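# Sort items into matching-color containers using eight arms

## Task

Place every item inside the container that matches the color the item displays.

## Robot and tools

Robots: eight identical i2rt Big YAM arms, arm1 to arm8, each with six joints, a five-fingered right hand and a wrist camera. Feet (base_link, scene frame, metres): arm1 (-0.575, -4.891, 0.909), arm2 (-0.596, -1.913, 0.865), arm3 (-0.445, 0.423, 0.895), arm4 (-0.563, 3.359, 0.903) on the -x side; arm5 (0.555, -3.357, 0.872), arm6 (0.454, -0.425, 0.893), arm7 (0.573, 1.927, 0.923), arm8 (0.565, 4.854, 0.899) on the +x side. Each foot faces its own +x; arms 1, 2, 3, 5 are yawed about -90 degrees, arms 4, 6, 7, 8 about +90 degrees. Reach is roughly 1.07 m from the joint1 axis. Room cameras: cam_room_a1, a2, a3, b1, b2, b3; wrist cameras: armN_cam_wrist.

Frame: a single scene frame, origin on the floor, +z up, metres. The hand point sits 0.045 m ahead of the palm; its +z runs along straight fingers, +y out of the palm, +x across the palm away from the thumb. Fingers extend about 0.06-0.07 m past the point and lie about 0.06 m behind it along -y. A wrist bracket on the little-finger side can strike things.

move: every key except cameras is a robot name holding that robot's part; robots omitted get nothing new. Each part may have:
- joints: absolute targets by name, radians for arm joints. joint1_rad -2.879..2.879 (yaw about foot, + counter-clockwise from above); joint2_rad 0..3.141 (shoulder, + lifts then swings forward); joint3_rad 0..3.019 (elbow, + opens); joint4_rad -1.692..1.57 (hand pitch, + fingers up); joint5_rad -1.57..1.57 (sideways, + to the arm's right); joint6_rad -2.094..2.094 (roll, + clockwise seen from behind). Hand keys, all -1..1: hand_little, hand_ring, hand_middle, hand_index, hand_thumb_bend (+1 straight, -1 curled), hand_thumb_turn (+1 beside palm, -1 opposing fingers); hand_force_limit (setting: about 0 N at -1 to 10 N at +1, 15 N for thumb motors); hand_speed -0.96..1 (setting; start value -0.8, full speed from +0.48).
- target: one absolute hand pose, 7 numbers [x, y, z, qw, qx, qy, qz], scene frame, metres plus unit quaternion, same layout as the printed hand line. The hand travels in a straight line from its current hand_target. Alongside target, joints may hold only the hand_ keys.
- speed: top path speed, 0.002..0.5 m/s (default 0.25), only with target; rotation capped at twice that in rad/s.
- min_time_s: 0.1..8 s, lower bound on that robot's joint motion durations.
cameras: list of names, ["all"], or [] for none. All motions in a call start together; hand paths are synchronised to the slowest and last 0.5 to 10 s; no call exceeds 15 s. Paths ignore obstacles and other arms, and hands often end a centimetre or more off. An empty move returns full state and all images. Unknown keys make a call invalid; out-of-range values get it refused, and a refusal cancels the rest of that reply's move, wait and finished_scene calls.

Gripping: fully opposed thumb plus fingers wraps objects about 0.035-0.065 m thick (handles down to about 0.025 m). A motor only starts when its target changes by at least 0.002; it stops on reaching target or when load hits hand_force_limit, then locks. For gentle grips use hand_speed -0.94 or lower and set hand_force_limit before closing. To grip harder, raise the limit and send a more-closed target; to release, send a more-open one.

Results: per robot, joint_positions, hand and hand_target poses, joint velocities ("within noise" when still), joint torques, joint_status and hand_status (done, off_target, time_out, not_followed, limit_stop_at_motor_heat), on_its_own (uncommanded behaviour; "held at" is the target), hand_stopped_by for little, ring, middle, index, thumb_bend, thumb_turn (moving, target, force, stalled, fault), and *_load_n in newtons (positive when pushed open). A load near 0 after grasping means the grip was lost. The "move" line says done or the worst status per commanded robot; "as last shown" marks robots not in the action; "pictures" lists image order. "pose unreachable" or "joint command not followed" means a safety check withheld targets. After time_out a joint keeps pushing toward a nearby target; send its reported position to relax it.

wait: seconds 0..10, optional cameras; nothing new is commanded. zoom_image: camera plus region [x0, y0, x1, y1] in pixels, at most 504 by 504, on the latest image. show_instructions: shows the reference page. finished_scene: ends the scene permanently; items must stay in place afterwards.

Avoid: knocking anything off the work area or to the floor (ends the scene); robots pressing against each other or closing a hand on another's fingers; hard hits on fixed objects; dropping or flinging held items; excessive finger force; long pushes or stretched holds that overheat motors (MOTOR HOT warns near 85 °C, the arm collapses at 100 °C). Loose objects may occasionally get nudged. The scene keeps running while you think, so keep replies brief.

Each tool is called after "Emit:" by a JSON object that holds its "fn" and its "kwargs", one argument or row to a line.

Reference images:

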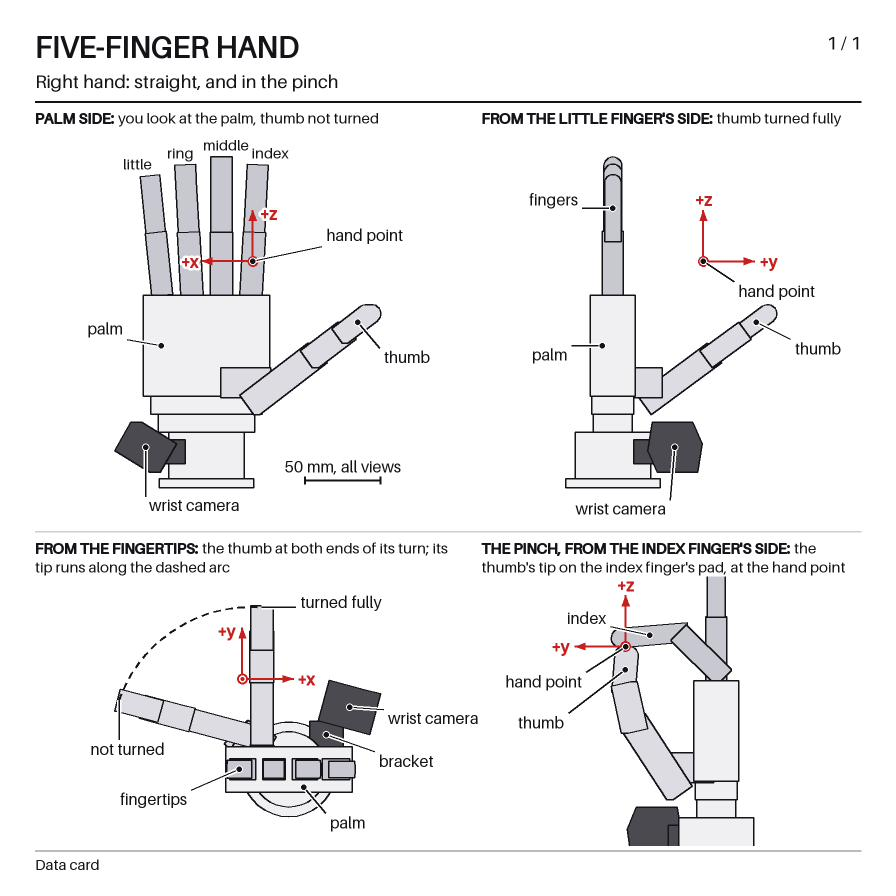

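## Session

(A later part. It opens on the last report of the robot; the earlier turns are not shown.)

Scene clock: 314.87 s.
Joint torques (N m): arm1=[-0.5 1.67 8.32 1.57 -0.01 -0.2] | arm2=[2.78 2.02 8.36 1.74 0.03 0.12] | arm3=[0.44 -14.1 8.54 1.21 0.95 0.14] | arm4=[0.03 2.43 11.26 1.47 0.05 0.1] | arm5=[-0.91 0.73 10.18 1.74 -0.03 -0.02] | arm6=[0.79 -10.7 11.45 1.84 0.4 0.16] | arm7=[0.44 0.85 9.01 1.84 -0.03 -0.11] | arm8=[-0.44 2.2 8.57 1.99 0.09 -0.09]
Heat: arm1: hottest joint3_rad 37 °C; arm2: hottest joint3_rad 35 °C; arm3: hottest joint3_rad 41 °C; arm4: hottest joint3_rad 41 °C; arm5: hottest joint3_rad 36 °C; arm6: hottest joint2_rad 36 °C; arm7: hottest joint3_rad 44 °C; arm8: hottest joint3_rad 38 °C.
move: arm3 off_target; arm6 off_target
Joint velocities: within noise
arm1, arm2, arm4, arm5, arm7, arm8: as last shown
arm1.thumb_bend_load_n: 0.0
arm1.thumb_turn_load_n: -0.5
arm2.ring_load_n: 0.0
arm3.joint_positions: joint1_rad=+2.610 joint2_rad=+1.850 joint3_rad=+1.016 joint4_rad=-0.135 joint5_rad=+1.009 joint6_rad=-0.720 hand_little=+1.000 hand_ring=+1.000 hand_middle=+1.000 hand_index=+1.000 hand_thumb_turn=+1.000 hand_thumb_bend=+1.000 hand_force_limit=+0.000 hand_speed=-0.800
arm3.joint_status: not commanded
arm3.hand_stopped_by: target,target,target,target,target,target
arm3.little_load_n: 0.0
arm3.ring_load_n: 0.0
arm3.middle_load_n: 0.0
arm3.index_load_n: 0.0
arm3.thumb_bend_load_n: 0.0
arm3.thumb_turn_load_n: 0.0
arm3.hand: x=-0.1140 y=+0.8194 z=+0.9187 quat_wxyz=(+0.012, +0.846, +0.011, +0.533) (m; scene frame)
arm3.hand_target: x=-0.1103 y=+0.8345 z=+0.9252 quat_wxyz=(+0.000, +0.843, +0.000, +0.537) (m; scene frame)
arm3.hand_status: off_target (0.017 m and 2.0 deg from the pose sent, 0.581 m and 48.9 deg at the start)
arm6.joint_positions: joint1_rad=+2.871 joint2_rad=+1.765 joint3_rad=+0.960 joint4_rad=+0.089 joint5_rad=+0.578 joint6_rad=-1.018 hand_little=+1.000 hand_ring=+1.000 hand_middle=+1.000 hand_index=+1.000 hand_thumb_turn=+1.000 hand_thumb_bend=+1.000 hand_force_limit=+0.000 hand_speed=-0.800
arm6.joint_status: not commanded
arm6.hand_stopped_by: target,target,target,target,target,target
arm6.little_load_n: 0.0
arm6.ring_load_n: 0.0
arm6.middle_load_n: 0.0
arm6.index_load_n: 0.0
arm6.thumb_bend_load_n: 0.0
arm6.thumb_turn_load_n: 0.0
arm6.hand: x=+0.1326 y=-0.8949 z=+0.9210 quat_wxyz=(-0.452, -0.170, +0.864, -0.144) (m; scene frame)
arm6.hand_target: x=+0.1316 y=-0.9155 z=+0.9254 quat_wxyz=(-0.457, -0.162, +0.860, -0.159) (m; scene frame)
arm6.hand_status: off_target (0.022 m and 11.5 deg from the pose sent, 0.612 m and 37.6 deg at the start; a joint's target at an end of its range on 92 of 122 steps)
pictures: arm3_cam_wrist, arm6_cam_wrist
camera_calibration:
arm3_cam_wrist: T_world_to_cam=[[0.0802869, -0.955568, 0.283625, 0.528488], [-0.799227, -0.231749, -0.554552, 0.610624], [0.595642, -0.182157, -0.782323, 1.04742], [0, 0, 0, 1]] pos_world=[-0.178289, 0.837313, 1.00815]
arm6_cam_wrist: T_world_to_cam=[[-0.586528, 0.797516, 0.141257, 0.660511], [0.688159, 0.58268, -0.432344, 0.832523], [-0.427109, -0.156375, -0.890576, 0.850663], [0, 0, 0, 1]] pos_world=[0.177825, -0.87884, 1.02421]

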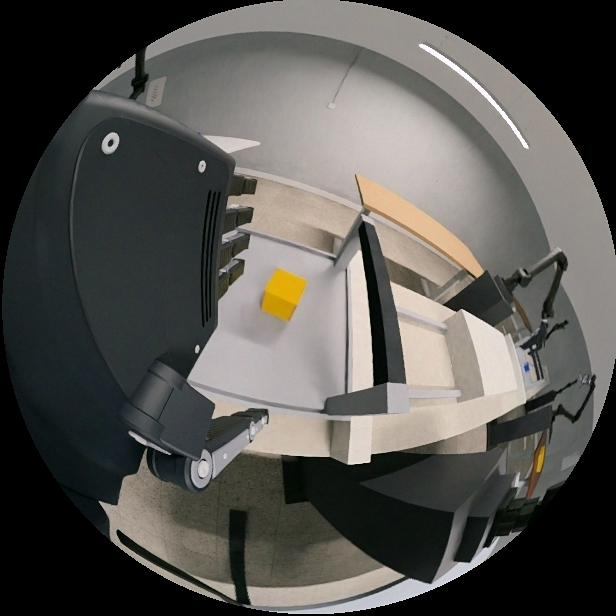

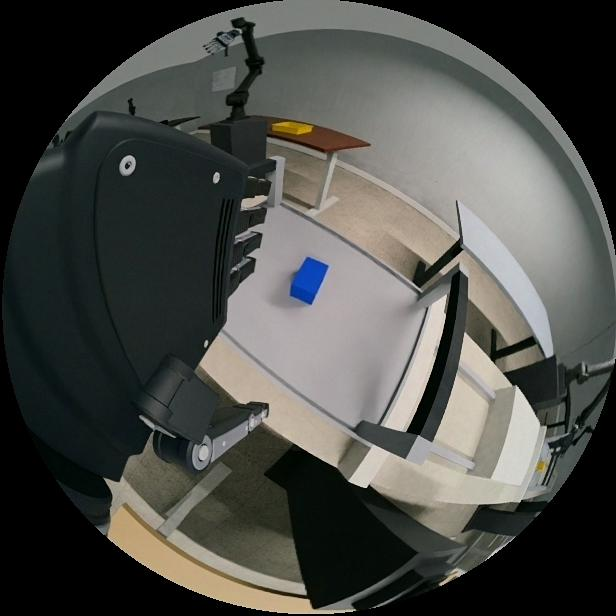

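Emit:
{"fn": "move", "kwargs": {
  "arm6": {"target": [-0.016, -0.972, 0.866, -0.5124, -0.2536, 0.8044, -0.1616], "speed": 0.15, "joints": {"hand_thumb_turn": -1, "hand_speed": -0.3}},
  "arm3": {"target": [0.04, 0.839, 0.866, 0, 0.809, 0, 0.5878], "speed": 0.15, "joints": {"hand_thumb_turn": -1, "hand_speed": -0.3}},
  "cameras": ["arm6_cam_wrist","arm3_cam_wrist"]
}}

Scene clock: 538.50 s.
Joint torques (N m): arm1=[-0.5 1.73 8.32 1.57 -0.01 -0.2] | arm2=[2.78 2.32 8.62 1.73 0.15 0.05] | arm3=[-0.21 -16.26 7.84 2.41 0.39 -0.24] | arm4=[0.03 2.37 11.28 1.43 0.05 0.11] | arm5=[-1.14 0.85 10.1 1.68 -0.03 -0.04] | arm6=[-0.26 -14.04 11.1 2.47 0.02 -0.22] | arm7=[0.38 0.97 9.01 1.94 0 -0.08] | arm8=[-0.44 2.2 8.57 2 0.09 -0.09]
Heat: arm1: hottest joint3_rad 38 °C; arm2: hottest joint3_rad 36 °C; arm3: hottest joint3_rad 45 °C; arm4: hottest joint3_rad 42 °C; arm5: hottest joint3_rad 38 °C; arm6: hottest joint2_rad 40 °C; arm7: hottest joint3_rad 45 °C; arm8: hottest joint3_rad 39 °C.
move: arm3 off_target; arm6 off_target
Joint velocities: within noise
arm1, arm2, arm4, arm5, arm7, arm8: as last shown
arm1.thumb_turn_load_n: 0.0
arm3.joint_positions: joint1_rad=+2.392 joint2_rad=+2.136 joint3_rad=+1.154 joint4_rad=+0.390 joint5_rad=+0.923 joint6_rad=-1.104 hand_little=+1.000 hand_ring=+1.000 hand_middle=+1.000 hand_index=+1.000 hand_thumb_turn=-1.000 hand_thumb_bend=+1.000 hand_force_limit=+0.000 hand_speed=-0.300
arm3.joint_status: all done
arm3.hand_stopped_by: target,target,target,target,target,target
arm3.little_load_n: 0.0
arm3.ring_load_n: 0.0
arm3.middle_load_n: 0.0
arm3.index_load_n: -0.5
arm3.thumb_bend_load_n: 0.0
arm3.thumb_turn_load_n: 0.0
arm3.hand: x=+0.0286 y=+0.8273 z=+0.8612 quat_wxyz=(+0.010, +0.815, +0.005, +0.579) (m; scene frame)
arm3.hand_target: x=+0.0396 y=+0.8385 z=+0.8663 quat_wxyz=(+0.000, +0.809, +0.000, +0.588) (m; scene frame)
arm3.hand_status: off_target (0.017 m and 1.7 deg from the pose sent, 0.164 m and 7.8 deg at the start)
arm6.joint_positions: joint1_rad=+2.695 joint2_rad=+2.102 joint3_rad=+1.194 joint4_rad=+0.406 joint5_rad=+0.383 joint6_rad=-1.369 hand_little=+1.000 hand_ring=+1.000 hand_middle=+1.000 hand_index=+1.000 hand_thumb_turn=-1.000 hand_thumb_bend=+1.000 hand_force_limit=+0.000 hand_speed=-0.300
arm6.joint_status: all done
arm6.hand_stopped_by: target,target,target,target,target,target
arm6.little_load_n: 0.0
arm6.ring_load_n: 0.0
arm6.middle_load_n: 0.0
arm6.index_load_n: 0.0
arm6.thumb_bend_load_n: 0.0
arm6.thumb_turn_load_n: 0.0
arm6.hand: x=-0.0043 y=-0.9590 z=+0.8656 quat_wxyz=(-0.502, -0.253, +0.812, -0.158) (m; scene frame)
arm6.hand_target: x=-0.0152 y=-0.9712 z=+0.8663 quat_wxyz=(-0.512, -0.254, +0.804, -0.162) (m; scene frame)
arm6.hand_status: off_target (0.017 m and 1.5 deg from the pose sent, 0.176 m and 13.7 deg at the start)
pictures: arm3_cam_wrist, arm6_cam_wrist
camera_calibration:
arm3_cam_wrist: T_world_to_cam=[[0.0440359, -0.958986, 0.280013, 0.547814], [-0.73332, -0.221374, -0.642834, 0.760037], [0.678456, -0.177032, -0.712992, 0.852537], [0, 0, 0, 1]] pos_world=[-0.0451811, 0.844524, 0.943034]
arm6_cam_wrist: T_world_to_cam=[[-0.675834, 0.692969, 0.251085, 0.443395], [0.514209, 0.687357, -0.512961, 1.10955], [-0.528051, -0.217566, -0.82087, 0.613477], [0, 0, 0, 1]] pos_world=[0.0530671, -0.936444, 0.961411]

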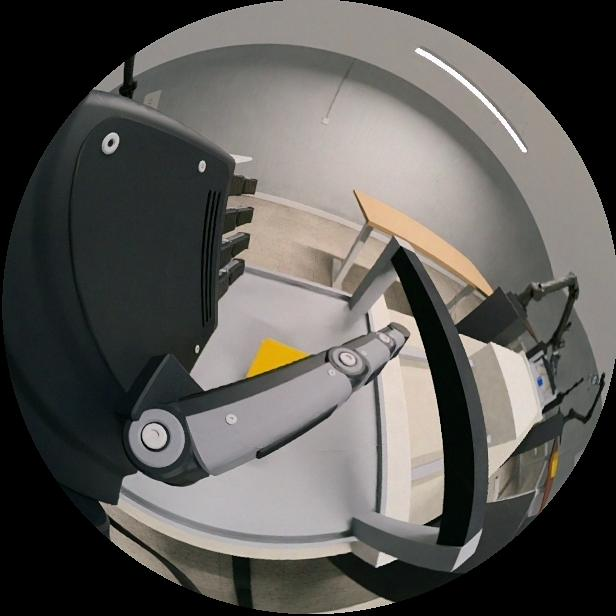

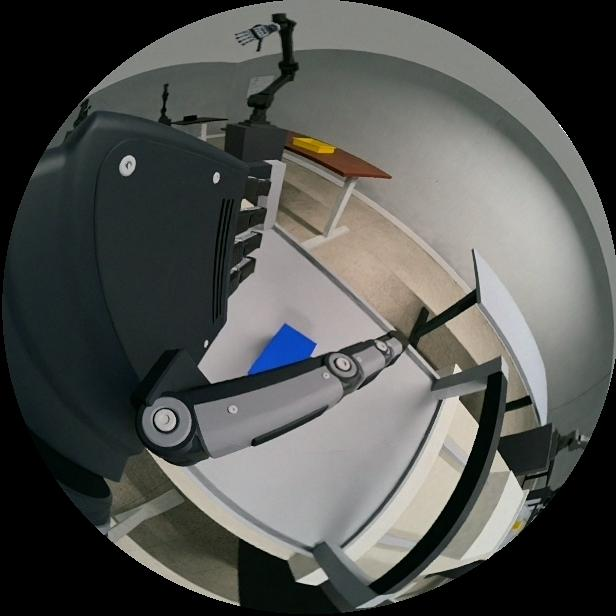

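Emit:
{"fn": "zoom_image", "kwargs": {
  "camera": "arm3_cam_wrist",
  "region": [200, 290, 420, 510]
}}

Emit:
{"fn": "zoom_image", "kwargs": {
  "camera": "arm6_cam_wrist",
  "region": [200, 270, 420, 490]
}}

Scaled by 2.291 from the camera's 616x616 image, which has a finer 880x880 frame.

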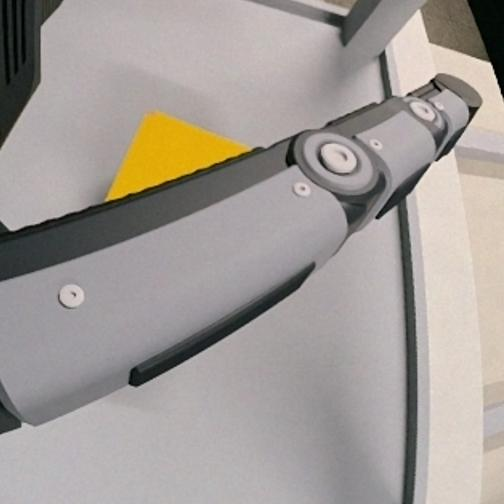

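Scaled by 2.291 from the camera's 616x616 image, which has a finer 880x880 frame.

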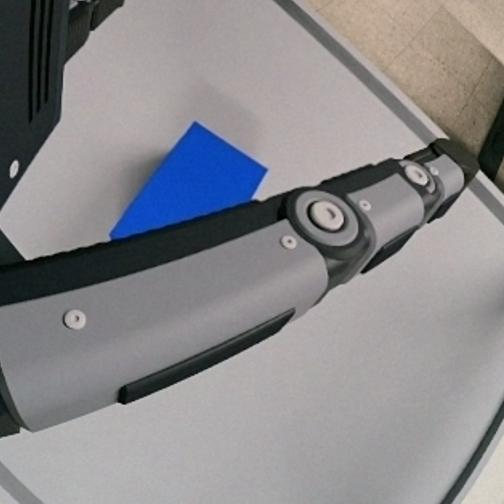

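Emit:
{"fn": "move", "kwargs": {
  "arm6": {"target": [-0.031, -0.973, 0.80, -0.6130, -0.2303, 0.7305, -0.1933], "speed": 0.15},
  "arm3": {"joints": {"hand_thumb_turn": 1, "hand_speed": 0}},
  "cameras": ["arm6_cam_wrist","arm3_cam_wrist"]
}}

Emit:
{"fn": "zoom_image", "kwargs": {
  "camera": "arm3_cam_wrist",
  "region": [200, 290, 420, 510]
}}

Emit:
{"fn": "zoom_image", "kwargs": {
  "camera": "arm6_cam_wrist",
  "region": [200, 270, 420, 490]
}}

Scene clock: 612.07 s.
Joint torques (N m): arm1=[-0.5 1.73 8.32 1.57 -0.01 -0.2] | arm2=[2.96 2.2 8.57 1.78 0.12 0.11] | arm3=[-0.26 -16.21 7.86 2.5 0.41 -0.17] | arm4=[0.09 2.2 11.32 1.46 0.04 0.11] | arm5=[-1.14 1.03 10.1 1.74 -0.02 -0.03] | arm6=[0.15 -16.26 8.2 2.44 0.07 -0.21] | arm7=[0.56 1.26 8.98 1.81 -0.03 -0.09] | arm8=[-0.44 2.2 8.57 1.99 0.09 -0.09]
Heat: arm1: hottest joint3_rad 38 °C; arm2: hottest joint3_rad 36 °C; arm3: hottest joint3_rad 42 °C; arm4: hottest joint3_rad 42 °C; arm5: hottest joint3_rad 38 °C; arm6: hottest joint2_rad 42 °C; arm7: hottest joint3_rad 46 °C; arm8: hottest joint3_rad 40 °C.
move: arm3 done; arm6 off_target
Joint velocities: within noise
arm1, arm2, arm4, arm5, arm7, arm8: as last shown
arm2.ring_load_n: 0.5
arm3.joint_positions: joint1_rad=+2.392 joint2_rad=+2.136 joint3_rad=+1.154 joint4_rad=+0.390 joint5_rad=+0.923 joint6_rad=-1.108 hand_little=+1.000 hand_ring=+1.000 hand_middle=+1.000 hand_index=+1.000 hand_thumb_turn=+1.000 hand_thumb_bend=+1.000 hand_force_limit=+0.000 hand_speed=+0.000
arm3.joint_status: all done
arm3.hand_stopped_by: target,target,target,target,target,target
arm3.little_load_n: 0.0
arm3.ring_load_n: 0.0
arm3.middle_load_n: 0.0
arm3.index_load_n: 0.0
arm3.thumb_bend_load_n: 0.0
arm3.thumb_turn_load_n: 0.0
arm3.hand: x=+0.0286 y=+0.8272 z=+0.8614 quat_wxyz=(+0.010, +0.815, +0.007, +0.579) (m; scene frame)
arm3.hand_target: x=+0.0396 y=+0.8385 z=+0.8663 quat_wxyz=(+0.000, +0.809, +0.000, +0.588) (m; scene frame)
arm3.hand_status: not commanded
arm5.thumb_bend_load_n: 0.5
arm6.joint_positions: joint1_rad=+2.694 joint2_rad=+2.379 joint3_rad=+1.213 joint4_rad=+0.951 joint5_rad=+0.408 joint6_rad=-1.480 hand_little=+1.000 hand_ring=+1.000 hand_middle=+1.000 hand_index=+1.000 hand_thumb_turn=-1.000 hand_thumb_bend=+1.000 hand_force_limit=+0.000 hand_speed=-0.300
arm6.joint_status: not commanded
arm6.hand_stopped_by: target,target,target,target,target,target
arm6.little_load_n: 0.5
arm6.ring_load_n: 0.0
arm6.middle_load_n: 0.0
arm6.index_load_n: 0.0
arm6.thumb_bend_load_n: 0.0
arm6.thumb_turn_load_n: 0.5
arm6.hand: x=-0.0202 y=-0.9696 z=+0.8014 quat_wxyz=(-0.603, -0.233, +0.737, -0.196) (m; scene frame)
arm6.hand_target: x=-0.0307 y=-0.9726 z=+0.8003 quat_wxyz=(-0.613, -0.230, +0.731, -0.193) (m; scene frame)
arm6.hand_status: off_target (0.011 m and 1.4 deg from the pose sent, 0.072 m and 16.4 deg at the start)
pictures: arm3_cam_wrist, arm6_cam_wrist
camera_calibration:
arm3_cam_wrist: T_world_to_cam=[[0.0454279, -0.958042, 0.283006, 0.544322], [-0.733139, -0.224407, -0.641988, 0.761895], [0.67856, -0.178319, -0.712572, 0.853321], [0, 0, 0, 1]] pos_world=[-0.0451815, 0.844621, 0.943134]
arm6_cam_wrist: T_world_to_cam=[[-0.626485, 0.727332, 0.280188, 0.467068], [0.375144, 0.596474, -0.709567, 1.15878], [-0.683215, -0.339422, -0.646536, 0.289074], [0, 0, 0, 1]] pos_world=[0.0554022, -0.932776, 0.87826]

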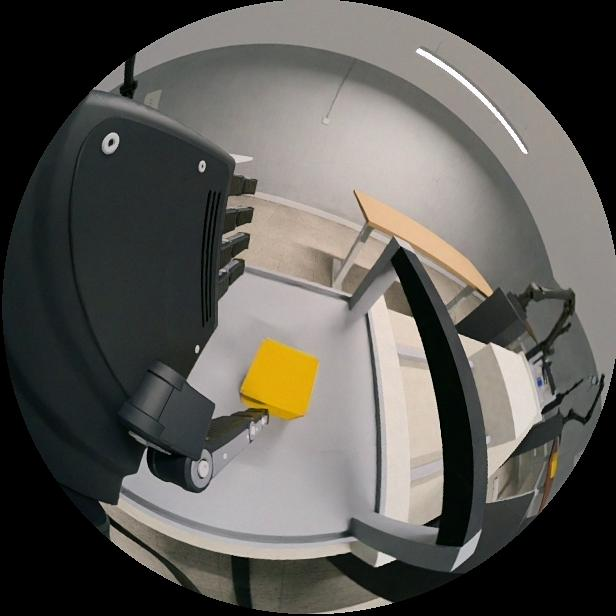

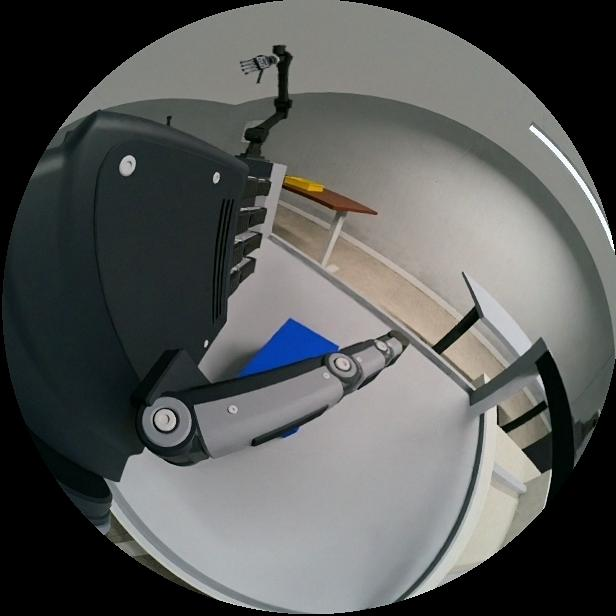

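Scaled by 2.291 from the camera's 616x616 image, which has a finer 880x880 frame.

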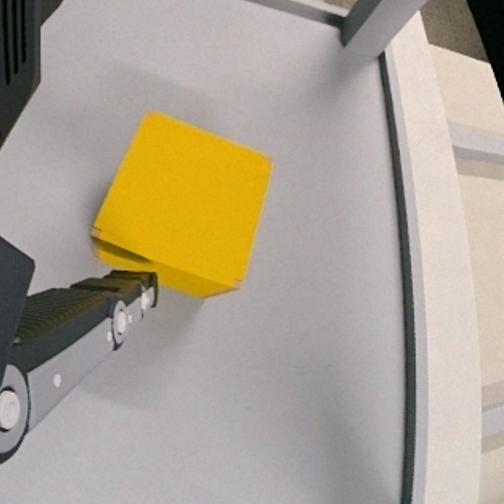

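Scaled by 2.291 from the camera's 616x616 image, which has a finer 880x880 frame.

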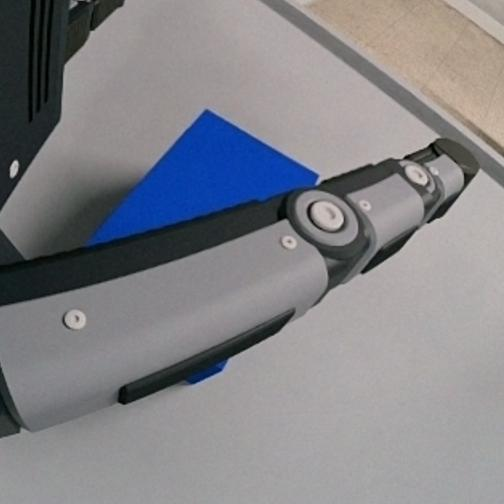

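Emit:
{"fn": "zoom_image", "kwargs": {
  "camera": "arm3_cam_wrist",
  "region": [230, 330, 330, 430]
}}

Emit:
{"fn": "zoom_image", "kwargs": {
  "camera": "arm3_cam_wrist",
  "region": [340, 200, 500, 420]
}}

Scaled by 5.040 from the camera's 616x616 image, which has a finer 880x880 frame.

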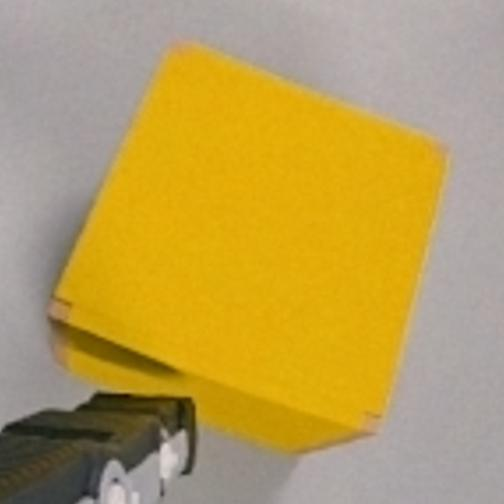

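Scaled by 2.291 from the camera's 616x616 image, which has a finer 880x880 frame.

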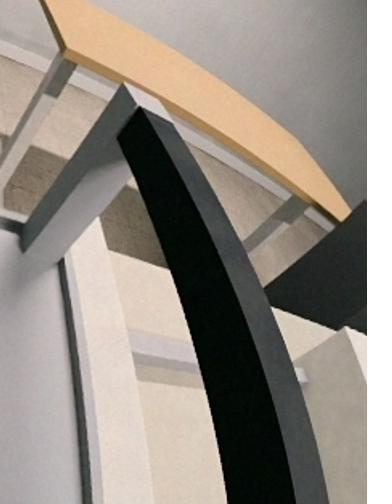

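Emit:
{"fn": "move", "kwargs": {
  "arm6": {"target": [-0.031, -0.965, 0.738, -0.6130, -0.2303, 0.7305, -0.1933], "speed": 0.08},
  "arm3": {"target": [0.034, 0.831, 0.838, 0, 0.7660, 0, 0.6428], "speed": 0.08, "joints": {"hand_thumb_turn": -1, "hand_speed": -0.3}},
  "cameras": ["arm6_cam_wrist","arm3_cam_wrist"]
}}

Emit:
{"fn": "zoom_image", "kwargs": {
  "camera": "arm3_cam_wrist",
  "region": [200, 290, 420, 510]
}}

Emit:
{"fn": "zoom_image", "kwargs": {
  "camera": "arm6_cam_wrist",
  "region": [200, 230, 420, 450]
}}

Scene clock: 702.40 s.
Joint torques (N m): arm1=[-0.5 1.73 8.32 1.57 0 -0.2] | arm2=[2.96 1.61 8.4 1.57 0.08 0.06] | arm3=[1.26 -16.67 4.38 2.62 0.51 -0.2] | arm4=[0.09 2.37 11.32 1.48 0.03 0.11] | arm5=[-1.2 0.67 10.14 1.76 -0.01 -0.02] | arm6=[-0.73 -13.92 7.57 2.13 -0.24 0.01] | arm7=[0.56 1.14 8.95 1.87 0 -0.09] | arm8=[-0.44 2.2 8.57 2 0.09 -0.09]
Heat: arm1: hottest joint3_rad 38 °C; arm2: hottest joint3_rad 36 °C; arm3: hottest joint3_rad 42 °C; arm4: hottest joint3_rad 43 °C; arm5: hottest joint3_rad 38 °C; arm6: hottest joint2_rad 41 °C; arm7: hottest joint3_rad 46 °C; arm8: hottest joint3_rad 40 °C.
move: arm3 done; arm6 off_target
Joint velocities: within noise
arm1, arm2, arm4, arm5, arm7, arm8: as last shown
arm2.ring_load_n: 0.0
arm3.joint_positions: joint1_rad=+2.393 joint2_rad=+2.263 joint3_rad=+1.149 joint4_rad=+0.772 joint5_rad=+0.983 joint6_rad=-1.275 hand_little=+1.000 hand_ring=+1.000 hand_middle=+1.000 hand_index=+1.000 hand_thumb_turn=-1.000 hand_thumb_bend=+1.000 hand_force_limit=+0.000 hand_speed=-0.300
arm3.joint_status: all done
arm3.hand_stopped_by: target,target,target,target,target,target
arm3.little_load_n: 0.0
arm3.ring_load_n: 0.0
arm3.middle_load_n: 0.0
arm3.index_load_n: 0.0
arm3.thumb_bend_load_n: 0.0
arm3.thumb_turn_load_n: 0.0
arm3.hand: x=+0.0392 y=+0.8271 z=+0.8432 quat_wxyz=(+0.000, +0.768, -0.007, +0.641) (m; scene frame)
arm3.hand_target: x=+0.0340 y=+0.8308 z=+0.8380 quat_wxyz=(+0.000, +0.766, +0.000, +0.643) (m; scene frame)
arm3.hand_status: done (0.008 m and 0.9 deg from the pose sent, 0.024 m and 9.3 deg at the start)
arm4.thumb_turn_load_n: -0.5
arm5.thumb_bend_load_n: 0.0
arm6.joint_positions: joint1_rad=+2.688 joint2_rad=+2.497 joint3_rad=+1.264 joint4_rad=+1.055 joint5_rad=+0.407 joint6_rad=-1.501 hand_little=+1.000 hand_ring=+1.000 hand_middle=+1.000 hand_index=+1.000 hand_thumb_turn=-1.000 hand_thumb_bend=+1.000 hand_force_limit=+0.000 hand_speed=-0.300
arm6.joint_status: not commanded
arm6.hand_stopped_by: target,target,target,target,target,target
arm6.little_load_n: 0.0
arm6.ring_load_n: 0.0
arm6.middle_load_n: 0.0
arm6.index_load_n: 0.0
arm6.thumb_bend_load_n: 0.5
arm6.thumb_turn_load_n: -2.0
arm6.hand: x=-0.0250 y=-0.9684 z=+0.7624 quat_wxyz=(-0.617, -0.231, +0.726, -0.197) (m; scene frame)
arm6.hand_target: x=-0.0299 y=-0.9639 z=+0.7388 quat_wxyz=(-0.613, -0.230, +0.731, -0.193) (m; scene frame)
arm6.hand_status: off_target (0.025 m and 0.8 deg from the pose sent, 0.064 m and 1.4 deg at the start)
pictures: arm3_cam_wrist, arm6_cam_wrist
camera_calibration:
arm3_cam_wrist: T_world_to_cam=[[-0.0055823, -0.96703, 0.254601, 0.582248], [-0.62566, -0.195237, -0.755269, 0.825139], [0.780076, -0.16351, -0.603942, 0.725361], [0, 0, 0, 1]] pos_world=[-0.0463292, 0.842753, 0.913038]
arm6_cam_wrist: T_world_to_cam=[[-0.616661, 0.732762, 0.287731, 0.473873], [0.353722, 0.584435, -0.730285, 1.13578], [-0.703285, -0.348561, -0.619593, 0.231066], [0, 0, 0, 1]] pos_world=[0.0529721, -0.930486, 0.836263]

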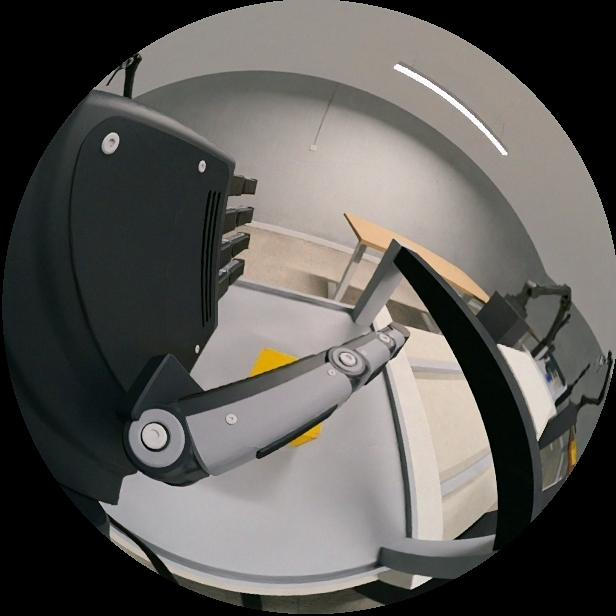

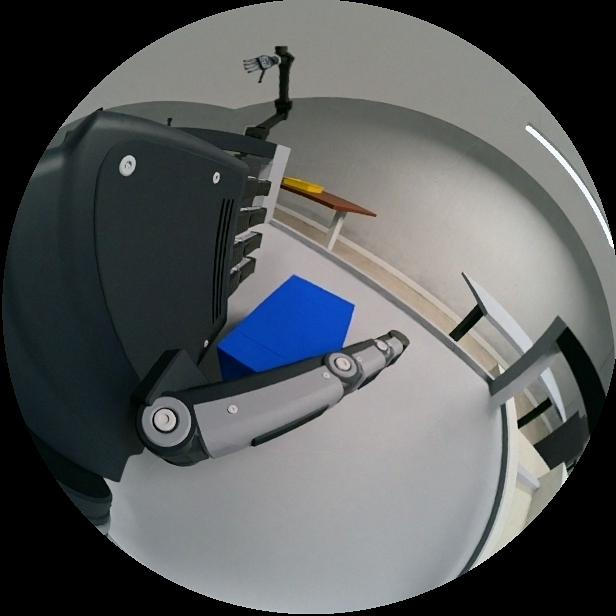

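Scaled by 2.291 from the camera's 616x616 image, which has a finer 880x880 frame.

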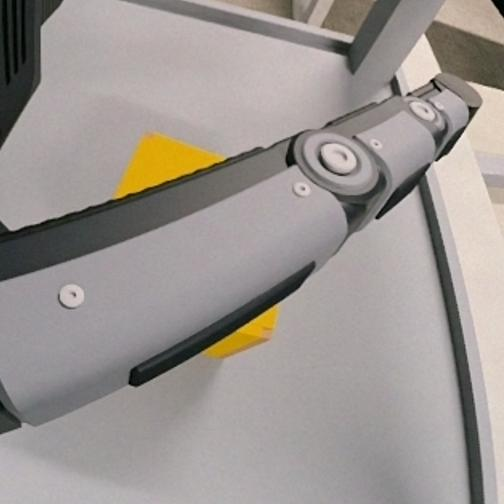

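Scaled by 2.291 from the camera's 616x616 image, which has a finer 880x880 frame.

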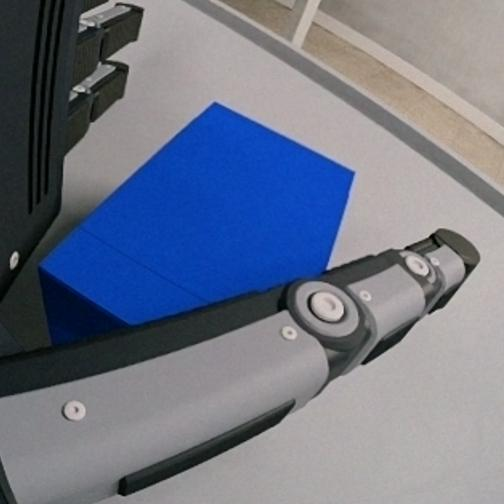

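Emit:
{"fn": "move", "kwargs": {
  "arm6": {"target": [0.0, -0.955, 0.805, -0.6130, -0.2303, 0.7305, -0.1933], "speed": 0.08},
  "arm3": {"target": [0.003, 0.828, 0.834, 0, 0.7660, 0, 0.6428], "speed": 0.08},
  "cameras": ["arm6_cam_wrist","arm3_cam_wrist"]
}}

Emit:
{"fn": "zoom_image", "kwargs": {
  "camera": "arm3_cam_wrist",
  "region": [200, 290, 420, 510]
}}

Emit:
{"fn": "zoom_image", "kwargs": {
  "camera": "arm6_cam_wrist",
  "region": [200, 230, 420, 450]
}}

Scene clock: 745.90 s.
Joint torques (N m): arm1=[-0.5 1.73 8.31 1.57 -0.01 -0.2] | arm2=[2.49 2.9 8.31 1.69 0.04 0.11] | arm3=[1.08 -17.38 3.86 2.54 0.56 0.11] | arm4=[-0.03 2.32 11.34 1.44 0.04 0.11] | arm5=[-0.97 0.91 10.07 1.74 -0.03 -0.03] | arm6=[1.2 -17.61 4.19 1.2 0.11 0.11] | arm7=[0.91 1.38 9.02 1.87 -0.02 -0.12] | arm8=[-0.44 2.2 8.58 2 0.09 -0.09]
Heat: arm1: hottest joint3_rad 38 °C; arm2: hottest joint3_rad 36 °C; arm3: hottest joint3_rad 40 °C; arm4: hottest joint3_rad 43 °C; arm5: hottest joint3_rad 39 °C; arm6: hottest joint2_rad 40 °C; arm7: hottest joint3_rad 46 °C; arm8: hottest joint3_rad 40 °C.
move: arm3 done; arm6 done
Joint velocities: within noise
arm1, arm2, arm4, arm5, arm7, arm8: as last shown
arm3.joint_positions: joint1_rad=+2.441 joint2_rad=+2.263 joint3_rad=+1.095 joint4_rad=+0.787 joint5_rad=+1.026 joint6_rad=-1.273 hand_little=+1.000 hand_ring=+1.000 hand_middle=+1.000 hand_index=+1.000 hand_thumb_turn=-1.000 hand_thumb_bend=+1.000 hand_force_limit=+0.000 hand_speed=-0.300
arm3.joint_status: not commanded
arm3.hand_stopped_by: target,target,target,target,target,target
arm3.little_load_n: 0.0
arm3.ring_load_n: 0.0
arm3.middle_load_n: 0.0
arm3.index_load_n: 0.0
arm3.thumb_bend_load_n: 0.0
arm3.thumb_turn_load_n: 0.0
arm3.hand: x=+0.0068 y=+0.8228 z=+0.8330 quat_wxyz=(+0.013, +0.770, +0.008, +0.638) (m; scene frame)
arm3.hand_target: x=+0.0030 y=+0.8280 z=+0.8340 quat_wxyz=(+0.000, +0.766, +0.000, +0.643) (m; scene frame)
arm3.hand_status: done (0.007 m and 1.8 deg from the pose sent, 0.037 m and 0.9 deg at the start)
arm4.thumb_turn_load_n: 0.0
arm5.thumb_bend_load_n: 0.5
arm6.joint_positions: joint1_rad=+2.708 joint2_rad=+2.376 joint3_rad=+1.149 joint4_rad=+1.038 joint5_rad=+0.437 joint6_rad=-1.501 hand_little=+1.000 hand_ring=+1.000 hand_middle=+1.000 hand_index=+1.000 hand_thumb_turn=-1.000 hand_thumb_bend=+1.000 hand_force_limit=+0.000 hand_speed=-0.300
arm6.joint_status: not commanded
arm6.hand_stopped_by: target,target,target,target,target,target
arm6.little_load_n: 0.0
arm6.ring_load_n: 0.0
arm6.middle_load_n: 0.0
arm6.index_load_n: 0.0
arm6.thumb_bend_load_n: 0.0
arm6.thumb_turn_load_n: 0.0
arm6.hand: x=-0.0051 y=-0.9525 z=+0.8011 quat_wxyz=(-0.616, -0.231, +0.729, -0.190) (m; scene frame)
arm6.hand_target: x=+0.0000 y=-0.9551 z=+0.8049 quat_wxyz=(-0.613, -0.230, +0.730, -0.193) (m; scene frame)
arm6.hand_status: done (0.007 m and 0.5 deg from the pose sent, 0.051 m and 0.8 deg at the start)
arm7.thumb_bend_load_n: 0.5
arm8.middle_load_n: 0.5
pictures: arm3_cam_wrist, arm6_cam_wrist
camera_calibration:
arm3_cam_wrist: T_world_to_cam=[[0.00305446, -0.956568, 0.291493, 0.541205], [-0.629075, -0.228429, -0.743024, 0.813494], [0.777339, -0.181101, -0.60245, 0.756982], [0, 0, 0, 1]] pos_world=[-0.0783365, 0.840616, 0.902732]
arm6_cam_wrist: T_world_to_cam=[[-0.609534, 0.735233, 0.296479, 0.458744], [0.360627, 0.590205, -0.722223, 1.14679], [-0.705986, -0.333301, -0.624895, 0.293345], [0, 0, 0, 1]] pos_world=[0.0731552, -0.916351, 0.875537]

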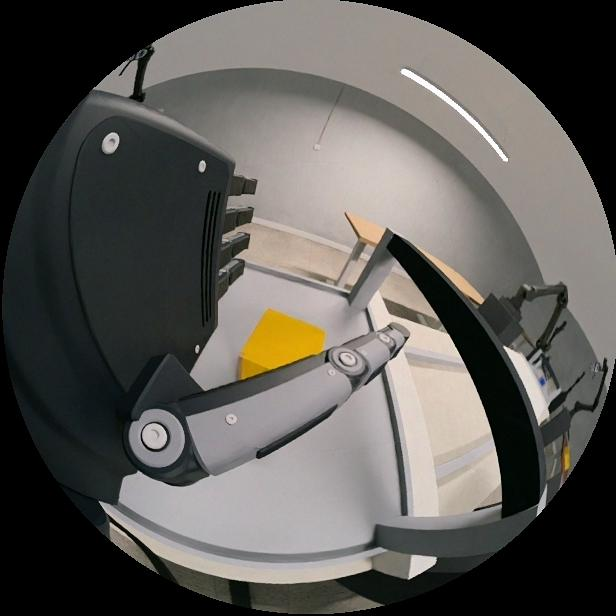

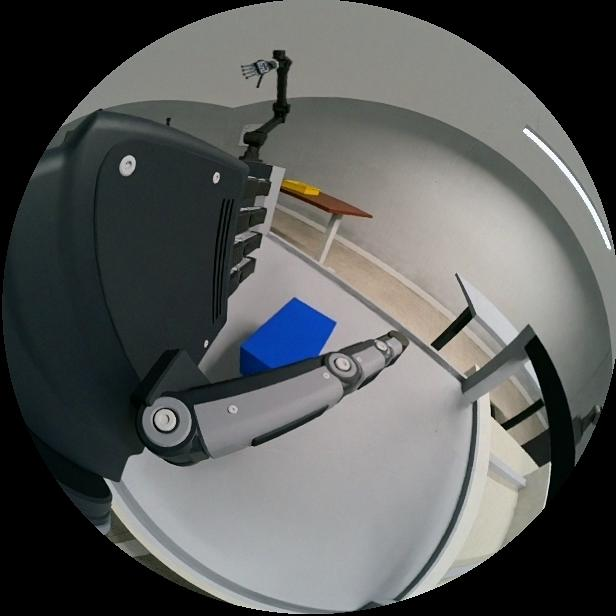

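Scaled by 2.291 from the camera's 616x616 image, which has a finer 880x880 frame.

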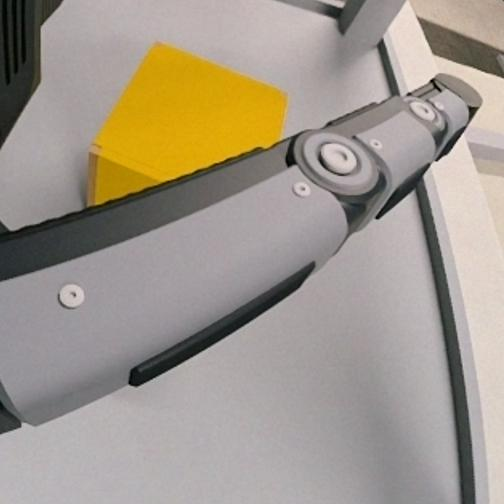

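Scaled by 2.291 from the camera's 616x616 image, which has a finer 880x880 frame.

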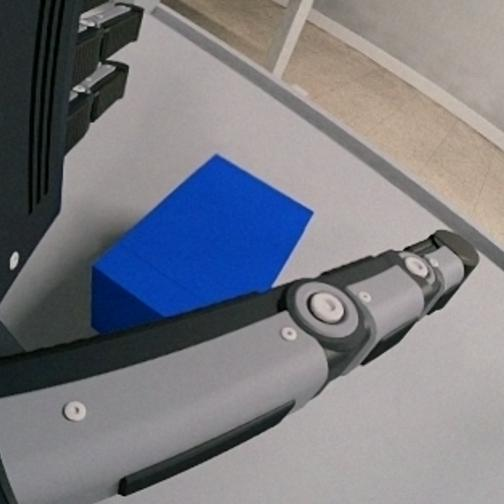

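Emit:
{"fn": "move", "kwargs": {
  "arm6": {"target": [0.007, -0.942, 0.89, 0.1099, 0.1683, -0.8710, 0.4468], "speed": 0.25},
  "arm3": {"target": [0.0, 0.828, 0.765, 0, 0.7660, 0, 0.6428], "speed": 0.08},
  "cameras": ["arm6_cam_wrist","arm3_cam_wrist"]
}}

Emit:
{"fn": "zoom_image", "kwargs": {
  "camera": "arm3_cam_wrist",
  "region": [200, 230, 420, 450]
}}

Emit:
{"fn": "zoom_image", "kwargs": {
  "camera": "arm6_cam_wrist",
  "region": [200, 230, 420, 450]
}}

Scene clock: 871.37 s.
Joint torques (N m): arm1=[-0.5 1.73 8.32 1.57 -0.01 -0.2] | arm2=[2.61 3.14 8.54 1.59 0.07 0.09] | arm3=[1.14 -15.91 5.04 2.44 0.41 0.09] | arm4=[0.03 2.26 11.33 1.42 0.06 0.11] | arm5=[-1.14 0.91 10.1 1.74 -0.02 -0.01] | arm6=[0.03 -16.15 12.64 0.81 -0.54 0.2] | arm7=[0.21 1.08 8.98 1.81 -0.03 -0.13] | arm8=[-0.44 2.2 8.58 2 0.09 -0.09]
Heat: arm1: hottest joint3_rad 39 °C; arm2: hottest joint3_rad 37 °C; arm3: hottest joint3_rad 39 °C; arm4: hottest joint3_rad 44 °C; arm5: hottest joint3_rad 39 °C; arm6: hottest joint2_rad 45 °C; arm7: hottest joint3_rad 47 °C; arm8: hottest joint3_rad 41 °C.
move: arm3 off_target; arm6 off_target
Joint velocities: within noise
arm1, arm2, arm4, arm5, arm7, arm8: as last shown
arm3.joint_positions: joint1_rad=+2.446 joint2_rad=+2.414 joint3_rad=+1.129 joint4_rad=+0.899 joint5_rad=+1.035 joint6_rad=-1.268 hand_little=+1.000 hand_ring=+1.000 hand_middle=+1.000 hand_index=+1.000 hand_thumb_turn=-1.000 hand_thumb_bend=+1.000 hand_force_limit=+0.000 hand_speed=-0.300
arm3.joint_status: not commanded
arm3.hand_stopped_by: target,target,target,target,target,target
arm3.little_load_n: 0.0
arm3.ring_load_n: 0.0
arm3.middle_load_n: 0.0
arm3.index_load_n: -0.5
arm3.thumb_bend_load_n: 0.0
arm3.thumb_turn_load_n: 0.5
arm3.hand: x=+0.0008 y=+0.8161 z=+0.7704 quat_wxyz=(+0.014, +0.770, +0.006, +0.638) (m; scene frame)
arm3.hand_target: x=-0.0003 y=+0.8279 z=+0.7653 quat_wxyz=(+0.000, +0.766, +0.000, +0.643) (m; scene frame)
arm3.hand_status: off_target (0.013 m and 1.9 deg from the pose sent, 0.069 m and 1.8 deg at the start)
arm5.thumb_bend_load_n: 0.0
arm6.joint_positions: joint1_rad=+2.396 joint2_rad=+1.987 joint3_rad=+1.292 joint4_rad=-0.124 joint5_rad=-0.614 joint6_rad=-0.977 hand_little=+1.000 hand_ring=+1.000 hand_middle=+1.000 hand_index=+1.000 hand_thumb_turn=-1.000 hand_thumb_bend=+1.000 hand_force_limit=+0.000 hand_speed=-0.300
arm6.joint_status: not commanded
arm6.hand_stopped_by: target,target,target,target,target,target
arm6.little_load_n: -0.5
arm6.ring_load_n: 0.0
arm6.middle_load_n: 0.0
arm6.index_load_n: 0.0
arm6.thumb_bend_load_n: 0.0
arm6.thumb_turn_load_n: 0.0
arm6.hand: x=+0.0225 y=-0.9311 z=+0.8746 quat_wxyz=(-0.102, -0.174, +0.876, -0.439) (m; scene frame)
arm6.hand_target: x=+0.0076 y=-0.9414 z=+0.8904 quat_wxyz=(-0.110, -0.169, +0.871, -0.447) (m; scene frame)
arm6.hand_status: off_target (0.024 m and 1.6 deg from the pose sent, 0.090 m and 68.4 deg at the start)
arm7.middle_load_n: -0.5
arm7.thumb_bend_load_n: 0.0
arm8.middle_load_n: 0.0
pictures: arm3_cam_wrist, arm6_cam_wrist
camera_calibration:
arm3_cam_wrist: T_world_to_cam=[[-0.00106429, -0.956303, 0.292374, 0.552136], [-0.630077, -0.226397, -0.742797, 0.759858], [0.776532, -0.185009, -0.602304, 0.725782], [0, 0, 0, 1]] pos_world=[-0.084236, 0.834315, 0.840132]
arm6_cam_wrist: T_world_to_cam=[[-0.650878, 0.439364, -0.619126, 0.964292], [0.659579, 0.731076, -0.174596, 0.822756], [0.375917, -0.522004, -0.765636, 0.288921], [0, 0, 0, 1]] pos_world=[-0.023647, -0.874355, 0.961877]

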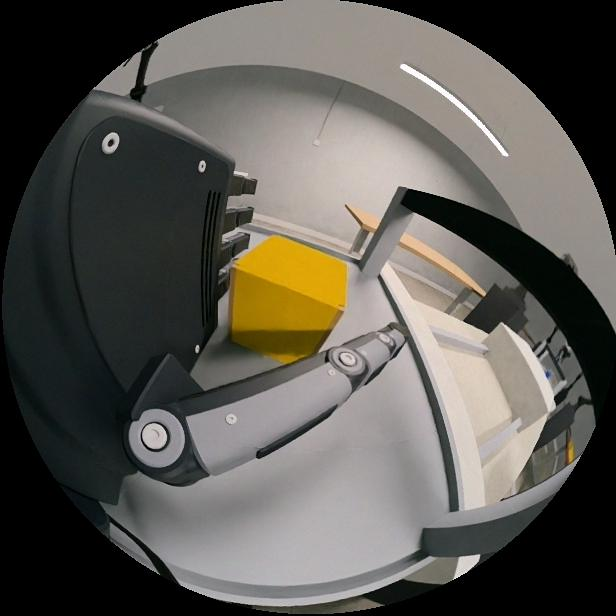

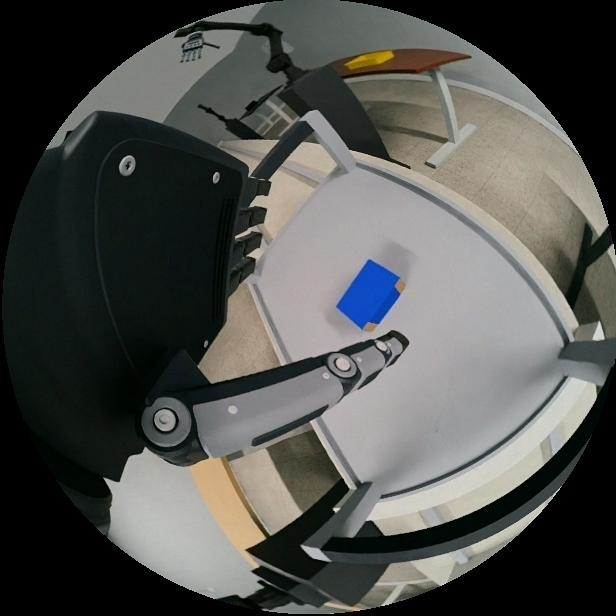

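Scaled by 2.291 from the camera's 616x616 image, which has a finer 880x880 frame.

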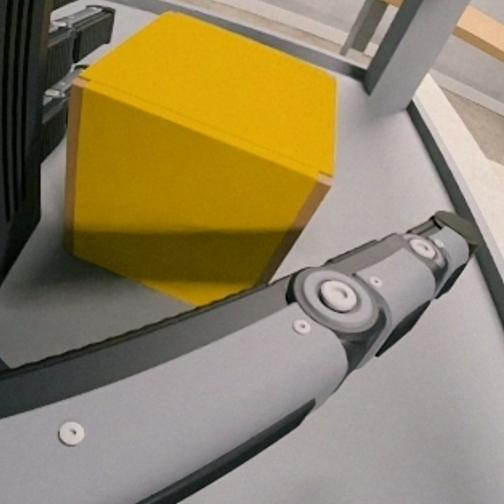

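Scaled by 2.291 from the camera's 616x616 image, which has a finer 880x880 frame.

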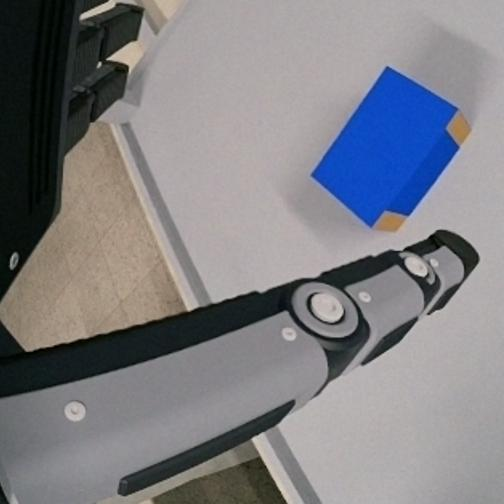

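Emit:
{"fn": "zoom_image", "kwargs": {
  "camera": "arm6_cam_wrist",
  "region": [325, 250, 415, 340]
}}

Scaled by 5.600 from the camera's 616x616 image, which has a finer 880x880 frame.

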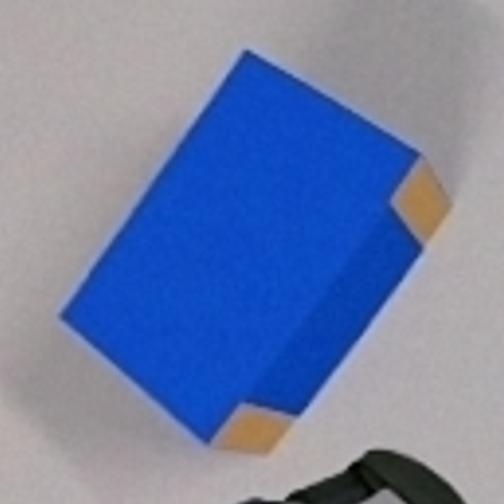

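Emit:
{"fn": "move", "kwargs": {
  "arm3": {"target": [0.0, 0.834, 0.758, 0, 0.7660, 0, 0.6428], "speed": 0.1},
  "arm6": {"target": [-0.007, -0.955, 0.83, 0.1099, 0.1683, -0.8710, 0.4468], "speed": 0.1},
  "cameras": ["arm3_cam_wrist", "arm6_cam_wrist"]
}}

Scene clock: 961.73 s.
Joint torques (N m): arm1=[-0.5 1.73 8.32 1.57 -0.01 -0.2] | arm2=[3.37 2.49 8.77 1.78 0.11 0.12] | arm3=[1.44 -15.44 5.04 2.22 0.13 0.11] | arm4=[0.15 2.26 11.3 1.43 0.05 0.1] | arm5=[-1.08 0.97 10.13 1.7 -0.03 -0.03] | arm6=[0.03 -15.97 12.05 1.96 -0.51 0.17] | arm7=[0.38 1.26 8.87 1.87 -0.05 -0.12] | arm8=[-0.44 2.2 8.58 2 0.09 -0.09]
Heat: arm1: hottest joint3_rad 39 °C; arm2: hottest joint3_rad 37 °C; arm3: hottest joint3_rad 39 °C; arm4: hottest joint3_rad 44 °C; arm5: hottest joint3_rad 40 °C; arm6: hottest joint2_rad 42 °C; arm7: hottest joint3_rad 47 °C; arm8: hottest joint3_rad 41 °C.
move: arm3 off_target; arm6 off_target
Joint velocities: within noise
arm1.joint_positions: joint1_rad=-0.121 joint2_rad=+0.635 joint3_rad=+1.344 joint4_rad=-1.616 joint5_rad=-0.120 joint6_rad=-1.545 hand_little=+1.000 hand_ring=+1.000 hand_middle=+1.000 hand_index=+1.000 hand_thumb_turn=+1.000 hand_thumb_bend=+1.000 hand_force_limit=+0.000 hand_speed=-0.800
arm1.joint_status: not commanded
arm1.hand_stopped_by: target,target,target,target,target,target
arm1.little_load_n: 0.0
arm1.ring_load_n: 0.0
arm1.middle_load_n: 0.0
arm1.index_load_n: 0.0
arm1.thumb_bend_load_n: 0.0
arm1.thumb_turn_load_n: 0.5
arm1.hand: x=-0.6327 y=-5.0762 z=+1.3312 quat_wxyz=(+0.201, +0.635, -0.699, +0.262) (m; scene frame)
arm1.hand_target: x=-0.6328 y=-5.0772 z=+1.3418 quat_wxyz=(+0.210, +0.632, -0.695, +0.270) (m; scene frame)
arm1.hand_status: not commanded
arm2, arm7: as last shown
arm3.joint_positions: joint1_rad=+2.449 joint2_rad=+2.428 joint3_rad=+1.154 joint4_rad=+0.899 joint5_rad=+1.046 joint6_rad=-1.266 hand_little=+1.000 hand_ring=+1.000 hand_middle=+1.000 hand_index=+1.000 hand_thumb_turn=-1.000 hand_thumb_bend=+1.000 hand_force_limit=+0.000 hand_speed=-0.300
arm3.joint_status: not commanded
arm3.hand_stopped_by: target,target,target,target,target,target
arm3.little_load_n: 0.0
arm3.ring_load_n: 0.0
arm3.middle_load_n: 0.0
arm3.index_load_n: -1.0
arm3.thumb_bend_load_n: 0.0
arm3.thumb_turn_load_n: 0.5
arm3.hand: x=+0.0030 y=+0.8222 z=+0.7688 quat_wxyz=(+0.014, +0.767, +0.001, +0.642) (m; scene frame)
arm3.hand_target: x=-0.0004 y=+0.8336 z=+0.7583 quat_wxyz=(+0.000, +0.766, +0.000, +0.643) (m; scene frame)
arm3.hand_status: off_target (0.016 m and 1.6 deg from the pose sent, 0.022 m and 1.9 deg at the start)
arm4.joint_positions: joint1_rad=-0.176 joint2_rad=+0.629 joint3_rad=+1.398 joint4_rad=-1.236 joint5_rad=+0.104 joint6_rad=-0.912 hand_little=+1.000 hand_ring=+1.000 hand_middle=+1.000 hand_index=+1.000 hand_thumb_turn=+1.000 hand_thumb_bend=+1.000 hand_force_limit=+0.000 hand_speed=-0.800
arm4.joint_status: not commanded
arm4.hand_stopped_by: target,target,target,target,target,target
arm4.little_load_n: 0.0
arm4.ring_load_n: 0.0
arm4.middle_load_n: 0.0
arm4.index_load_n: 0.0
arm4.thumb_bend_load_n: 0.0
arm4.thumb_turn_load_n: 0.0
arm4.hand: x=-0.4346 y=+3.5667 z=+1.4025 quat_wxyz=(-0.397, +0.825, +0.210, +0.343) (m; scene frame)
arm4.hand_target: x=-0.4351 y=+3.5654 z=+1.4148 quat_wxyz=(-0.407, +0.818, +0.208, +0.350) (m; scene frame)
arm4.hand_status: not commanded
arm5.joint_positions: joint1_rad=+0.016 joint2_rad=+0.642 joint3_rad=+1.328 joint4_rad=-1.278 joint5_rad=-0.066 joint6_rad=-1.023 hand_little=+1.000 hand_ring=+1.000 hand_middle=+1.000 hand_index=+1.000 hand_thumb_turn=+1.000 hand_thumb_bend=+1.000 hand_force_limit=+0.000 hand_speed=-0.800
arm5.joint_status: not commanded
arm5.hand_stopped_by: target,target,target,target,target,target
arm5.little_load_n: 0.0
arm5.ring_load_n: 0.0
arm5.middle_load_n: -0.5
arm5.index_load_n: 0.0
arm5.thumb_bend_load_n: 0.0
arm5.thumb_turn_load_n: -0.5
arm5.hand: x=+0.5381 y=-3.6054 z=+1.3262 quat_wxyz=(+0.193, +0.459, -0.754, +0.428) (m; scene frame)
arm5.hand_target: x=+0.5380 y=-3.6049 z=+1.3356 quat_wxyz=(+0.198, +0.457, -0.750, +0.436) (m; scene frame)
arm5.hand_status: not commanded
arm6.joint_positions: joint1_rad=+2.396 joint2_rad=+2.104 joint3_rad=+1.341 joint4_rad=-0.058 joint5_rad=-0.615 joint6_rad=-0.977 hand_little=+1.000 hand_ring=+1.000 hand_middle=+1.000 hand_index=+1.000 hand_thumb_turn=-1.000 hand_thumb_bend=+1.000 hand_force_limit=+0.000 hand_speed=-0.300
arm6.joint_status: not commanded
arm6.hand_stopped_by: target,target,target,target,target,target
arm6.little_load_n: 0.0
arm6.ring_load_n: 0.0
arm6.middle_load_n: 0.0
arm6.index_load_n: 0.0
arm6.thumb_bend_load_n: 0.0
arm6.thumb_turn_load_n: 0.0
arm6.hand: x=+0.0094 y=-0.9432 z=+0.8275 quat_wxyz=(-0.100, -0.173, +0.876, -0.438) (m; scene frame)
arm6.hand_target: x=-0.0063 y=-0.9542 z=+0.8304 quat_wxyz=(-0.110, -0.169, +0.872, -0.447) (m; scene frame)
arm6.hand_status: off_target (0.020 m and 1.7 deg from the pose sent, 0.059 m and 1.6 deg at the start)
arm7.middle_load_n: 0.0
arm8.joint_positions: joint1_rad=-0.206 joint2_rad=+0.621 joint3_rad=+1.343 joint4_rad=-1.268 joint5_rad=+0.184 joint6_rad=-1.064 hand_little=+1.000 hand_ring=+1.000 hand_middle=+1.000 hand_index=+1.000 hand_thumb_turn=+1.000 hand_thumb_bend=+1.000 hand_force_limit=+0.000 hand_speed=-0.800
arm8.joint_status: not commanded
arm8.hand_stopped_by: target,target,target,target,target,target
arm8.little_load_n: 0.0
arm8.ring_load_n: 0.0
arm8.middle_load_n: 0.0
arm8.index_load_n: 0.0
arm8.thumb_bend_load_n: 0.0
arm8.thumb_turn_load_n: 0.0
arm8.hand: x=+0.6996 y=+5.0540 z=+1.3763 quat_wxyz=(-0.320, +0.823, +0.278, +0.378) (m; scene frame)
arm8.hand_target: x=+0.6991 y=+5.0532 z=+1.3886 quat_wxyz=(-0.330, +0.817, +0.275, +0.385) (m; scene frame)
arm8.hand_status: not commanded
pictures: arm3_cam_wrist, arm6_cam_wrist
camera_calibration:
arm3_cam_wrist: T_world_to_cam=[[-0.0111065, -0.958695, 0.284219, 0.566636], [-0.625129, -0.215187, -0.750272, 0.757936], [0.780442, -0.186007, -0.596918, 0.720909], [0, 0, 0, 1]] pos_world=[-0.0825265, 0.840423, 0.837933]
arm6_cam_wrist: T_world_to_cam=[[-0.649334, 0.44029, -0.620089, 0.933593], [0.659973, 0.731387, -0.171782, 0.829935], [0.377891, -0.520786, -0.765494, 0.252511], [0, 0, 0, 1]] pos_world=[-0.036942, -0.886551, 0.914774]

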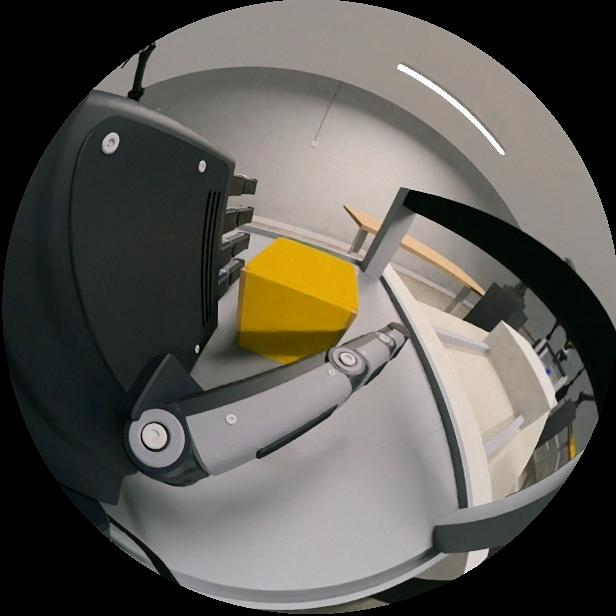

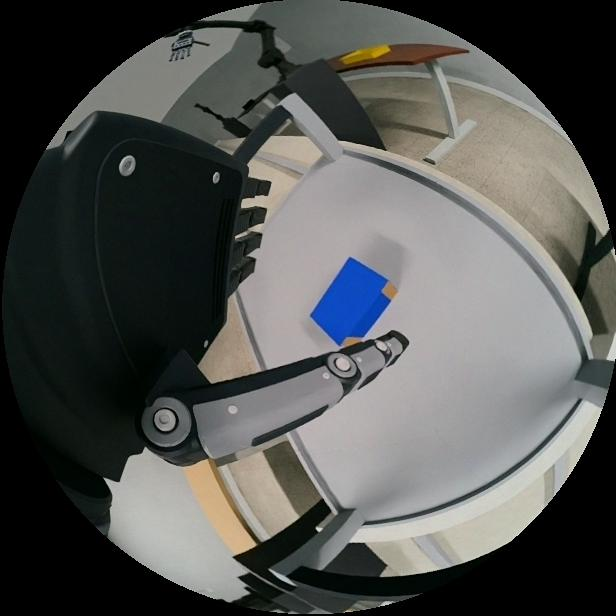

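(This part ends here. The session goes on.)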